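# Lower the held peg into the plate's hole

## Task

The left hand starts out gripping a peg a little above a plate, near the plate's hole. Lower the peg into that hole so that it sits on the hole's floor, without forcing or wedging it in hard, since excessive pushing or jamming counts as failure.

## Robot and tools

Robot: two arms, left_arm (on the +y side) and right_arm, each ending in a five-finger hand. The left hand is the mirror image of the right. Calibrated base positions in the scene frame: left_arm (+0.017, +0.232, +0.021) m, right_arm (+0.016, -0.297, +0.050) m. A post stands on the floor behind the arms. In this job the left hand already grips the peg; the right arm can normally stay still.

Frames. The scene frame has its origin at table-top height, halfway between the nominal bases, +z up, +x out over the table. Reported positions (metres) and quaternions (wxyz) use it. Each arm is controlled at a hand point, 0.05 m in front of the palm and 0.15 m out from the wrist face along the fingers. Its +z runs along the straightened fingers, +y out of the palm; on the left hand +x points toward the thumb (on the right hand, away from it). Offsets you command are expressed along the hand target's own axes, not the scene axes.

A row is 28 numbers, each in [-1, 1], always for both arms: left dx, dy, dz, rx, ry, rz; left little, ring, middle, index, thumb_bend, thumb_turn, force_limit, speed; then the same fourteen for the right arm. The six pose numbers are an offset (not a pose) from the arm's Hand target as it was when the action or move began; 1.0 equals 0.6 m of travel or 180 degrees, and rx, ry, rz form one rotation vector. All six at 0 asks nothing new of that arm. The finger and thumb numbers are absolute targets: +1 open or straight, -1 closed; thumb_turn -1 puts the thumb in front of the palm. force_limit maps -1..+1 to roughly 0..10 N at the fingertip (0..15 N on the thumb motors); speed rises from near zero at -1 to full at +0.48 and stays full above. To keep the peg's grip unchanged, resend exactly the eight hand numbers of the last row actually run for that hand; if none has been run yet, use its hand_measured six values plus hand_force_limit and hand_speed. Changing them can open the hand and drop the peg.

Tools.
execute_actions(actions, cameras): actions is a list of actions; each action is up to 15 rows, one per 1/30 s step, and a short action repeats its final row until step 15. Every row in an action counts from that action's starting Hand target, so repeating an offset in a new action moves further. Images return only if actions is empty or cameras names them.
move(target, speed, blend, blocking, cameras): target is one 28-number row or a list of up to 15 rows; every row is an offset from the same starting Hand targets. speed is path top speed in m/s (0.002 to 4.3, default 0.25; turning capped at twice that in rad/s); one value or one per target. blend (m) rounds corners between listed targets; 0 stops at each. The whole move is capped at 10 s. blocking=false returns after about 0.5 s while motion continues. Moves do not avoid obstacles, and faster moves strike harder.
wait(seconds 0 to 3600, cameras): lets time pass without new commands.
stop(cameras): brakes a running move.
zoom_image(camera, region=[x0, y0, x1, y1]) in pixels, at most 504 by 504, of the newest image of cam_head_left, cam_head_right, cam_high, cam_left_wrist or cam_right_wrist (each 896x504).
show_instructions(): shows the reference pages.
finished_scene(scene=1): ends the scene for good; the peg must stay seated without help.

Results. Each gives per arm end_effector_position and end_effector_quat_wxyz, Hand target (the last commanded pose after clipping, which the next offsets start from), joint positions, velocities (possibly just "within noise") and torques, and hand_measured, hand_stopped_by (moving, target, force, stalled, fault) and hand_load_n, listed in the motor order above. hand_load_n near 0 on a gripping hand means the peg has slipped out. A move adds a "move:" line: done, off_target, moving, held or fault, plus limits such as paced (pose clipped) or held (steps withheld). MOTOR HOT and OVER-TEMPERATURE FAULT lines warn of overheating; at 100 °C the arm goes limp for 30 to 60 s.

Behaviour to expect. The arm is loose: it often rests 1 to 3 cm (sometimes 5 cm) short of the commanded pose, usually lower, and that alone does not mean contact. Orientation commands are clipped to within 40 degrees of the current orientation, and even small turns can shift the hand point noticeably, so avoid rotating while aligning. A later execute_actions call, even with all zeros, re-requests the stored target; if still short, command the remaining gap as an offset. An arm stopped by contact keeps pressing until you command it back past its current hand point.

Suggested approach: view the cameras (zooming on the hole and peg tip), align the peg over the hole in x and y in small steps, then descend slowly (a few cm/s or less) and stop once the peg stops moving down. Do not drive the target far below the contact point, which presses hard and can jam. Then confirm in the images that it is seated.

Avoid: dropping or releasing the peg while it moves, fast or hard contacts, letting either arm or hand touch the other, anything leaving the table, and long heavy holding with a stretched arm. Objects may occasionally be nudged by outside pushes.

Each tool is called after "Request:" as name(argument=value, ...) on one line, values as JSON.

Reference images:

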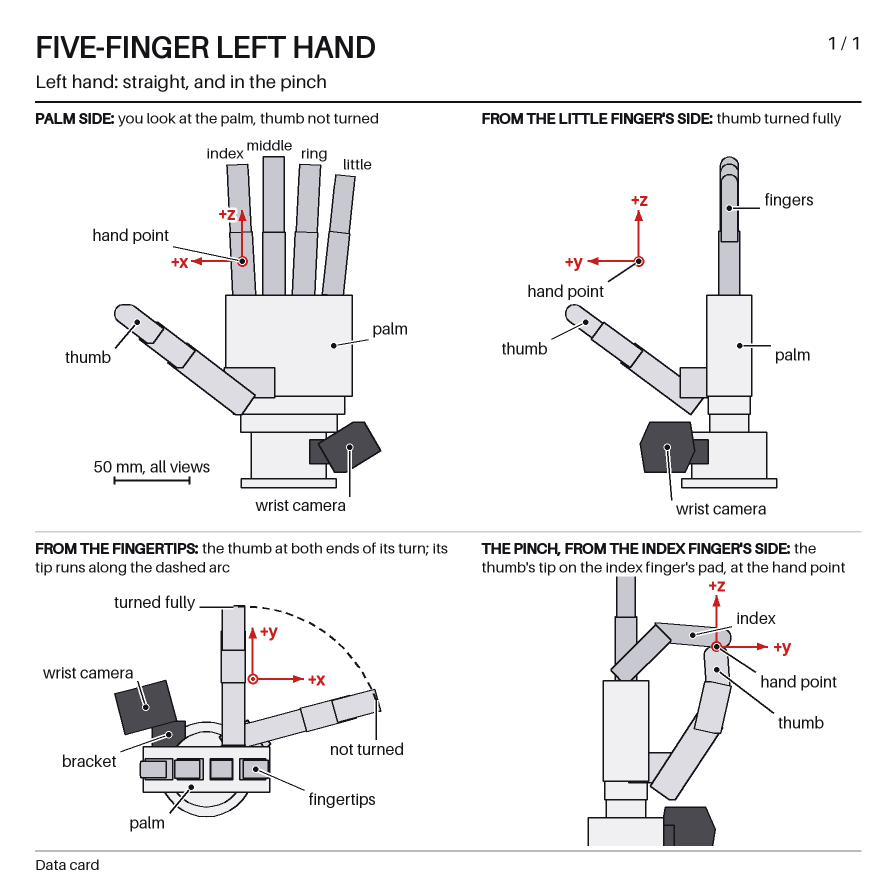

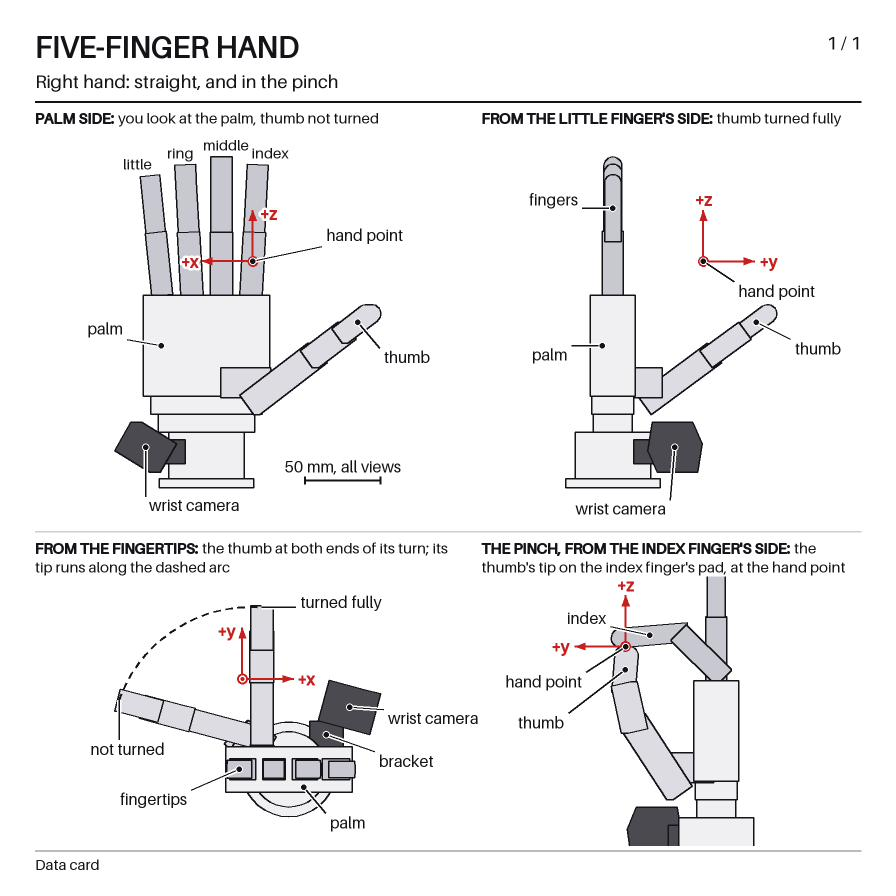

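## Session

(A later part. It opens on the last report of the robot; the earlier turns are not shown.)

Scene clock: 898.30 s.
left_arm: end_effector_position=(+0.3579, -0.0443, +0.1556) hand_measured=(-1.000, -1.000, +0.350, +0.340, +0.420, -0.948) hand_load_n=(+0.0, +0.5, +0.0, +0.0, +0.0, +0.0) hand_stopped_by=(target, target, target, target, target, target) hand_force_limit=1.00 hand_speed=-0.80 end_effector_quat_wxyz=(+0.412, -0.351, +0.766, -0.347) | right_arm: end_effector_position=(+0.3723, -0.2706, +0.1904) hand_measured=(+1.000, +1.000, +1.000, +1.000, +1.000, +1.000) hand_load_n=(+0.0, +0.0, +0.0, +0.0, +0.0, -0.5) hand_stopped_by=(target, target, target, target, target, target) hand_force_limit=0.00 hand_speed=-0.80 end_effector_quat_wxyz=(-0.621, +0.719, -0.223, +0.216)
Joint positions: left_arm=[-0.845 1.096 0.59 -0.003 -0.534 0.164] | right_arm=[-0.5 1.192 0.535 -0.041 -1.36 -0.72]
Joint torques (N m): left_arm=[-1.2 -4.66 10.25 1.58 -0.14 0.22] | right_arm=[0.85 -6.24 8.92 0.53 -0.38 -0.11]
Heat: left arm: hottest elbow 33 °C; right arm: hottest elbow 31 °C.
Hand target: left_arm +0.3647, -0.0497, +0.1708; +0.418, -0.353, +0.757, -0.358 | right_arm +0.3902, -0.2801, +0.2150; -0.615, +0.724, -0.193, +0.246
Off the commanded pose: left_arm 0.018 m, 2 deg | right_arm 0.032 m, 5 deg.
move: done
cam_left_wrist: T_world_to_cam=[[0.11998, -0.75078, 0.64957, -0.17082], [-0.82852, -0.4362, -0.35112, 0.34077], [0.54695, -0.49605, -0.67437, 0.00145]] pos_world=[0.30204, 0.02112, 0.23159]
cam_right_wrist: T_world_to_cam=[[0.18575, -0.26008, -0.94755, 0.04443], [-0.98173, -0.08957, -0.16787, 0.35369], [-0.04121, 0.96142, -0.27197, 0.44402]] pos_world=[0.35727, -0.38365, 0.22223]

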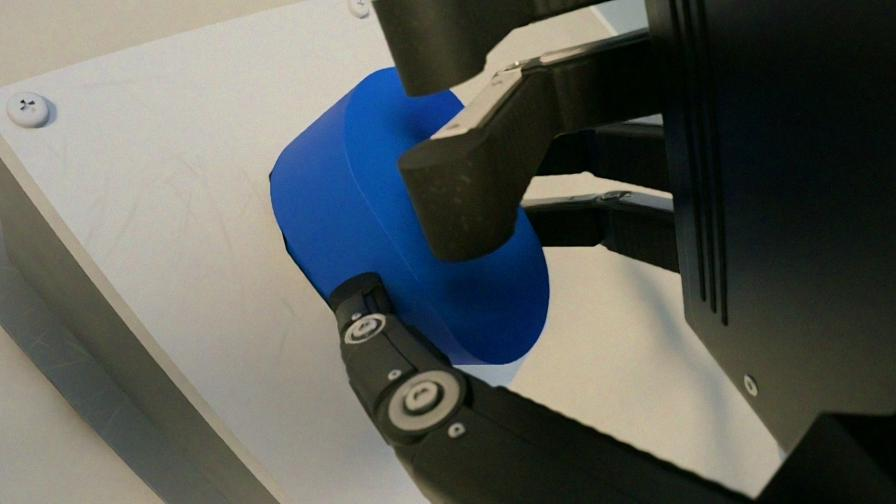

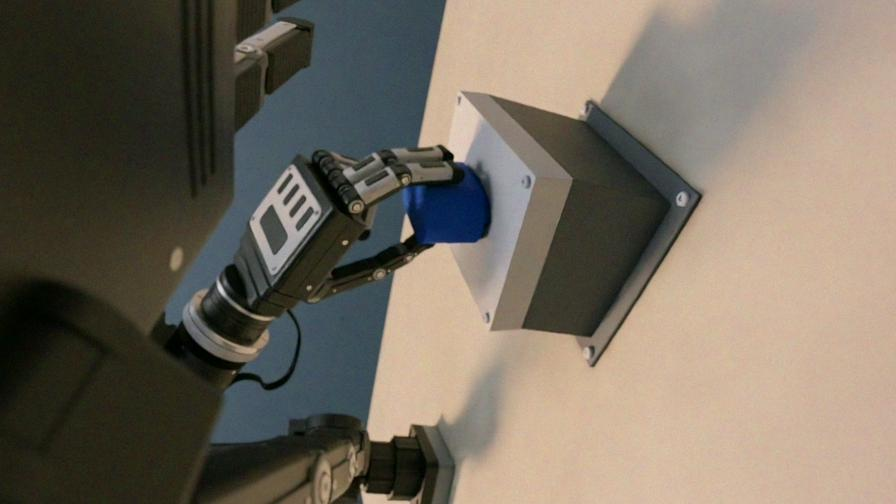

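Request:
move(target=[0,0,0,0,0,0,-1,-1,0.9,0.9,0.8,-0.948,1.0,-0.5,0,0,0,0,0,0,1,1,1,1,1,1,0.0,-0.8], speed=0.04, cameras=["cam_left_wrist","cam_right_wrist"])

Request:
zoom_image(camera="cam_right_wrist", region=[300, 100, 560, 300])

Scene clock: 904.50 s.
left_arm: end_effector_position=(+0.3579, -0.0443, +0.1556) hand_measured=(-1.000, -1.000, +0.900, +0.900, +0.800, -0.948) hand_load_n=(+0.0, +0.0, +0.0, +0.0, +0.0, +0.0) hand_stopped_by=(target, target, target, target, target, target) hand_force_limit=1.00 hand_speed=-0.50 end_effector_quat_wxyz=(+0.412, -0.351, +0.766, -0.347) | right_arm: end_effector_position=(+0.3723, -0.2706, +0.1904) hand_measured=(+1.000, +1.000, +1.000, +1.000, +1.000, +1.000) hand_load_n=(+0.0, +0.0, +0.0, +0.0, +0.0, +0.0) hand_stopped_by=(target, target, target, target, target, target) hand_force_limit=0.00 hand_speed=-0.80 end_effector_quat_wxyz=(-0.621, +0.719, -0.223, +0.216)
Joint positions: left_arm=[-0.845 1.096 0.59 -0.003 -0.534 0.164] | right_arm=[-0.5 1.192 0.535 -0.041 -1.36 -0.72]
Joint torques (N m): left_arm=[-1.14 -4.66 10.25 1.59 -0.14 0.23] | right_arm=[0.91 -6.18 8.94 0.53 -0.38 -0.11]
Heat: left arm: hottest elbow 34 °C; right arm: hottest elbow 31 °C.
Hand target: left_arm +0.3647, -0.0497, +0.1708; +0.418, -0.353, +0.757, -0.358 | right_arm +0.3902, -0.2801, +0.2150; -0.615, +0.724, -0.193, +0.246
Off the commanded pose: left_arm 0.018 m, 2 deg | right_arm 0.032 m, 5 deg.
move: done
cam_left_wrist: T_world_to_cam=[[0.11998, -0.75078, 0.64957, -0.17082], [-0.82852, -0.4362, -0.35112, 0.34077], [0.54695, -0.49605, -0.67437, 0.00145]] pos_world=[0.30204, 0.02112, 0.23159]
cam_right_wrist: T_world_to_cam=[[0.18575, -0.26008, -0.94755, 0.04443], [-0.98173, -0.08957, -0.16787, 0.35369], [-0.04121, 0.96142, -0.27197, 0.44402]] pos_world=[0.35727, -0.38365, 0.22223]

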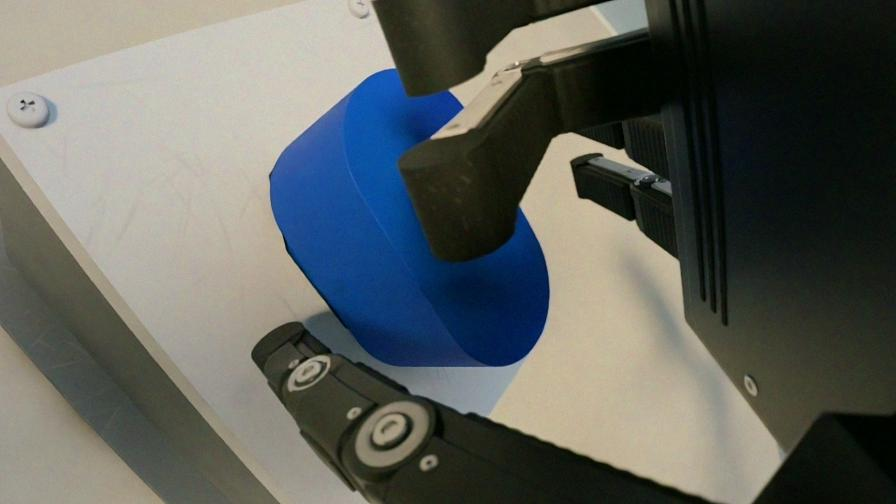

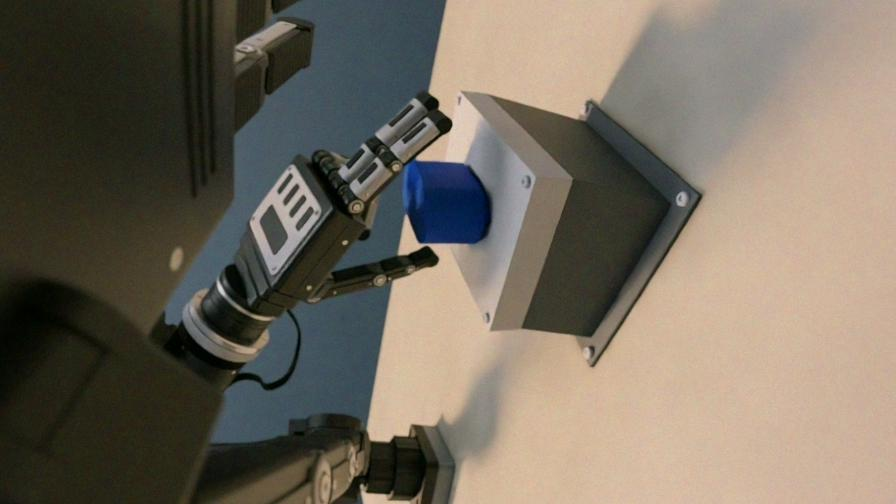

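Scaled by 1.938.

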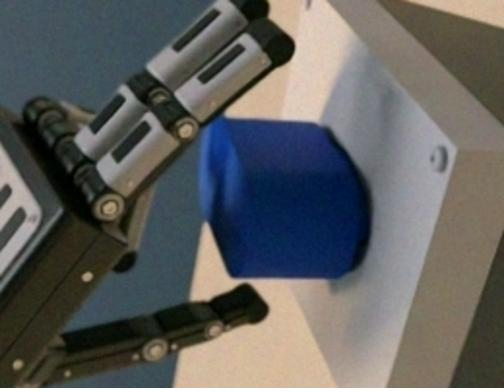

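Request:
move(target=[-0.029,-0.1045,-0.0843,0,0,0,-1,-1,0.9,0.9,0.8,-0.948,1.0,-0.5,0,0,0,0,0,0,1,1,1,1,1,1,0.0,-0.8], speed=0.08, cameras=["all"])

Request:
zoom_image(camera="cam_right_wrist", region=[380, 130, 540, 260])

Request:
zoom_image(camera="cam_left_wrist", region=[0, 0, 500, 500])

Scene clock: 912.60 s.
left_arm: end_effector_position=(+0.3332, -0.0427, +0.2140) hand_measured=(-1.000, -1.000, +0.900, +0.900, +0.800, -0.948) hand_load_n=(+0.0, +0.0, +0.0, +0.0, +0.0, +0.0) hand_stopped_by=(target, target, target, target, target, target) hand_force_limit=1.00 hand_speed=-0.50 end_effector_quat_wxyz=(+0.413, -0.339, +0.778, -0.331) | right_arm: end_effector_position=(+0.3723, -0.2706, +0.1904) hand_measured=(+1.000, +1.000, +1.000, +1.000, +1.000, +1.000) hand_load_n=(+0.0, +0.0, +0.0, +0.0, +0.0, +0.0) hand_stopped_by=(target, target, target, target, target, target) hand_force_limit=0.00 hand_speed=-0.80 end_effector_quat_wxyz=(-0.621, +0.719, -0.223, +0.216)
Joint positions: left_arm=[-0.909 0.976 0.701 -0.282 -0.587 0.151] | right_arm=[-0.5 1.192 0.535 -0.041 -1.36 -0.72]
Joint torques (N m): left_arm=[-1.79 -4.54 13.68 1.06 -0.37 -0.01] | right_arm=[0.91 -6.18 8.92 0.53 -0.38 -0.11]
Heat: left arm: hottest elbow 34 °C; right arm: hottest elbow 31 °C.
Hand target: left_arm +0.3417, -0.0538, +0.2498; +0.418, -0.353, +0.757, -0.358 | right_arm +0.3902, -0.2801, +0.2150; -0.615, +0.724, -0.193, +0.246
Off the commanded pose: left_arm 0.038 m, 4 deg | right_arm 0.032 m, 5 deg.
move: off_target (left_arm)
cam_left_wrist: T_world_to_cam=[[0.11792, -0.78056, 0.61386, -0.19754], [-0.83828, -0.40963, -0.35984, 0.34769], [0.53233, -0.47215, -0.70263, 0.06709]] pos_world=[0.27904, 0.01991, 0.29352]
cam_right_wrist: T_world_to_cam=[[0.18575, -0.26008, -0.94755, 0.04443], [-0.98173, -0.08957, -0.16787, 0.35369], [-0.04121, 0.96142, -0.27197, 0.44402]] pos_world=[0.35727, -0.38365, 0.22223]

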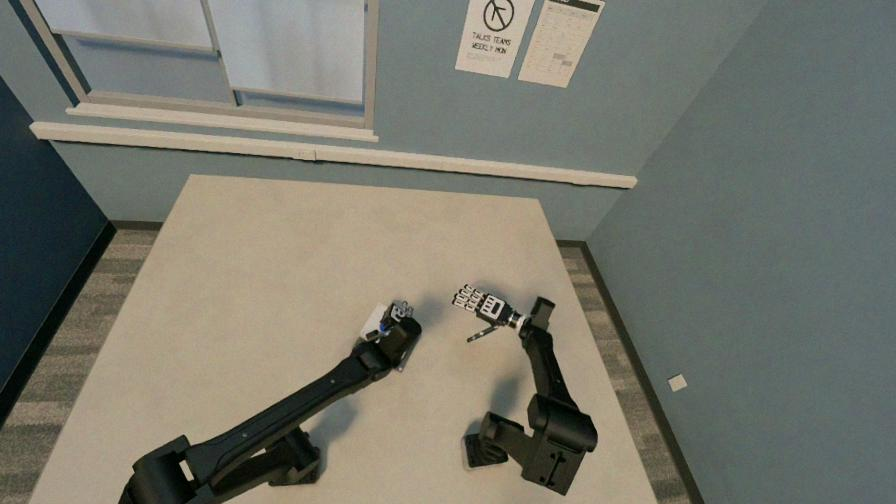

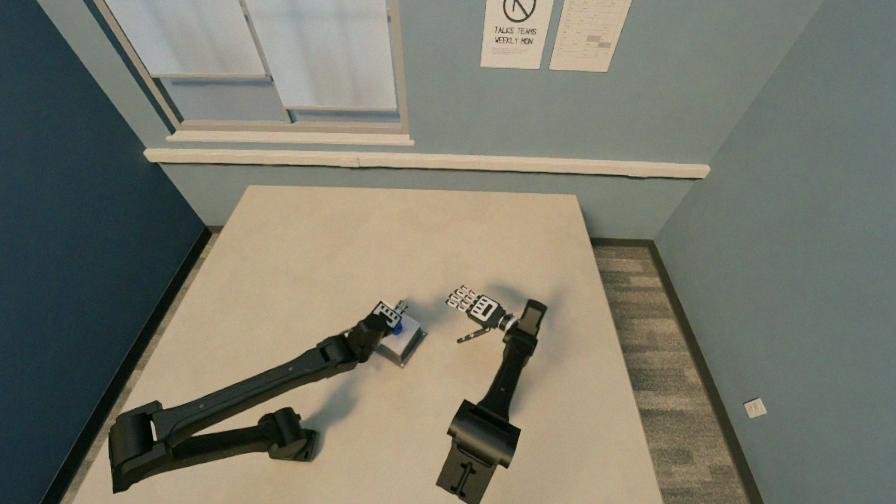

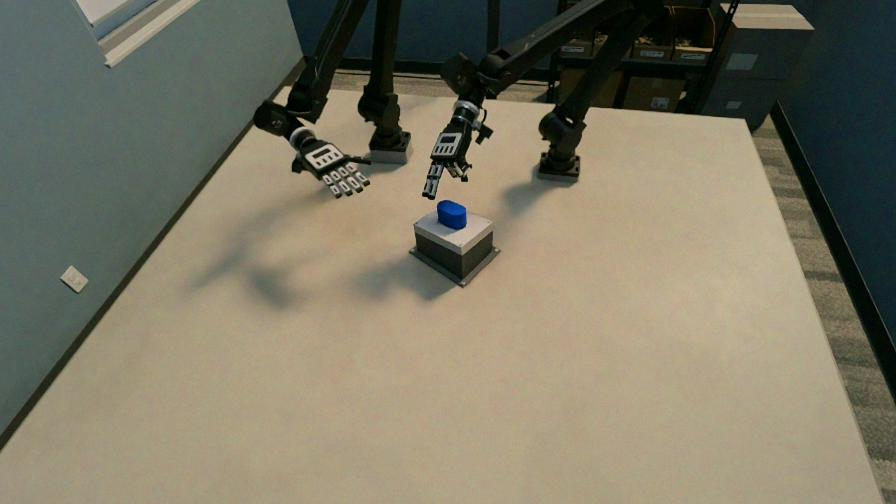

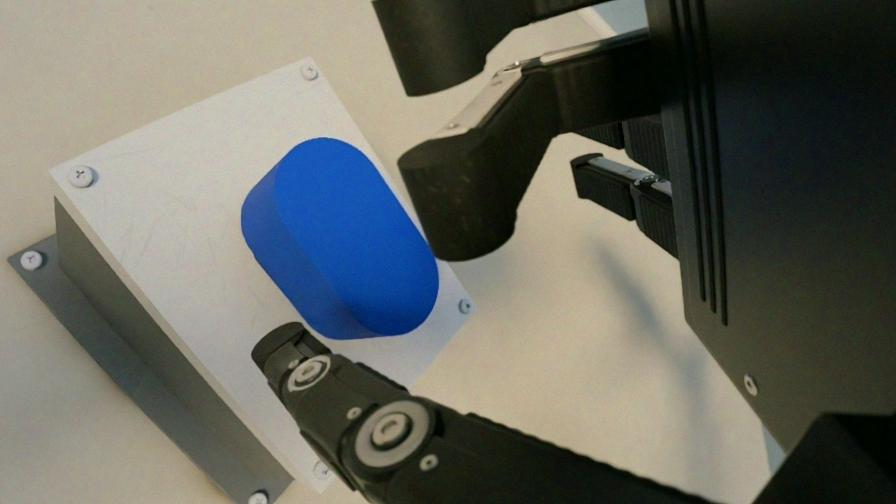

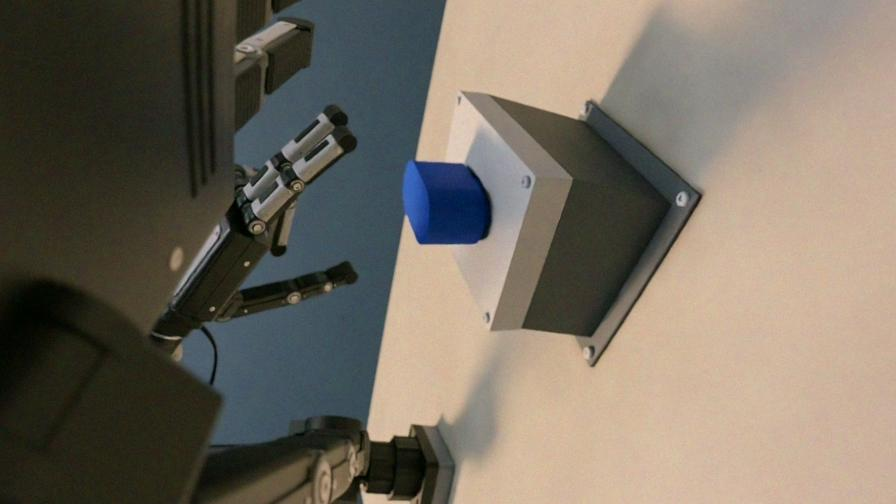

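Scaled by 3.150.

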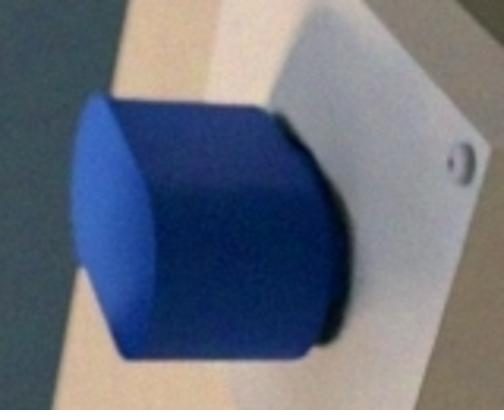

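Scaled by 1.008.

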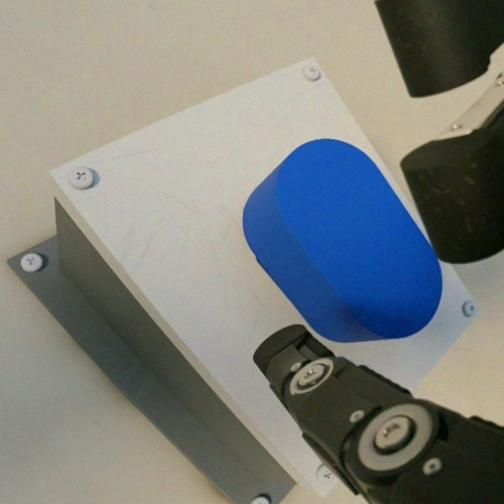

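Request:
zoom_image(camera="cam_left_wrist", region=[220, 120, 460, 360])

Request:
zoom_image(camera="cam_high", region=[400, 180, 510, 300])

Scaled by 2.100.

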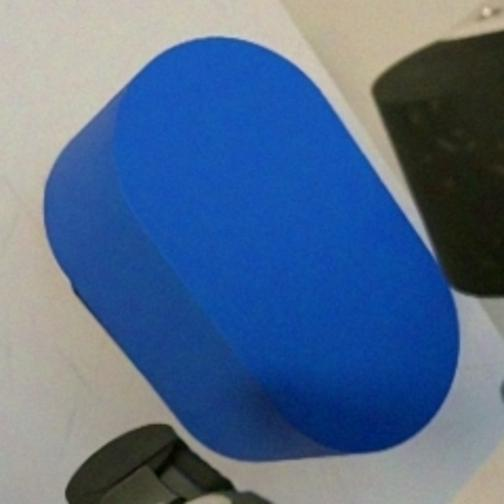

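Scaled by 4.200.

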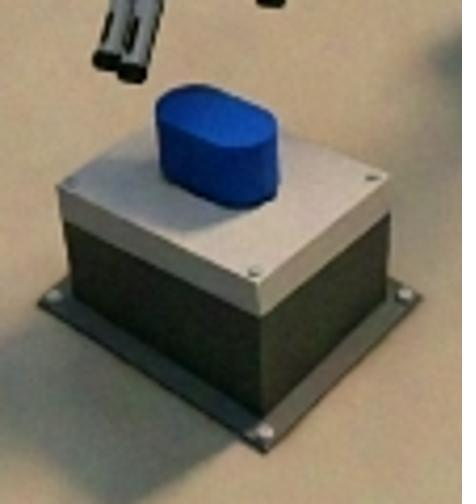

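Request:
finished_scene()

The scene is finished: the task was done.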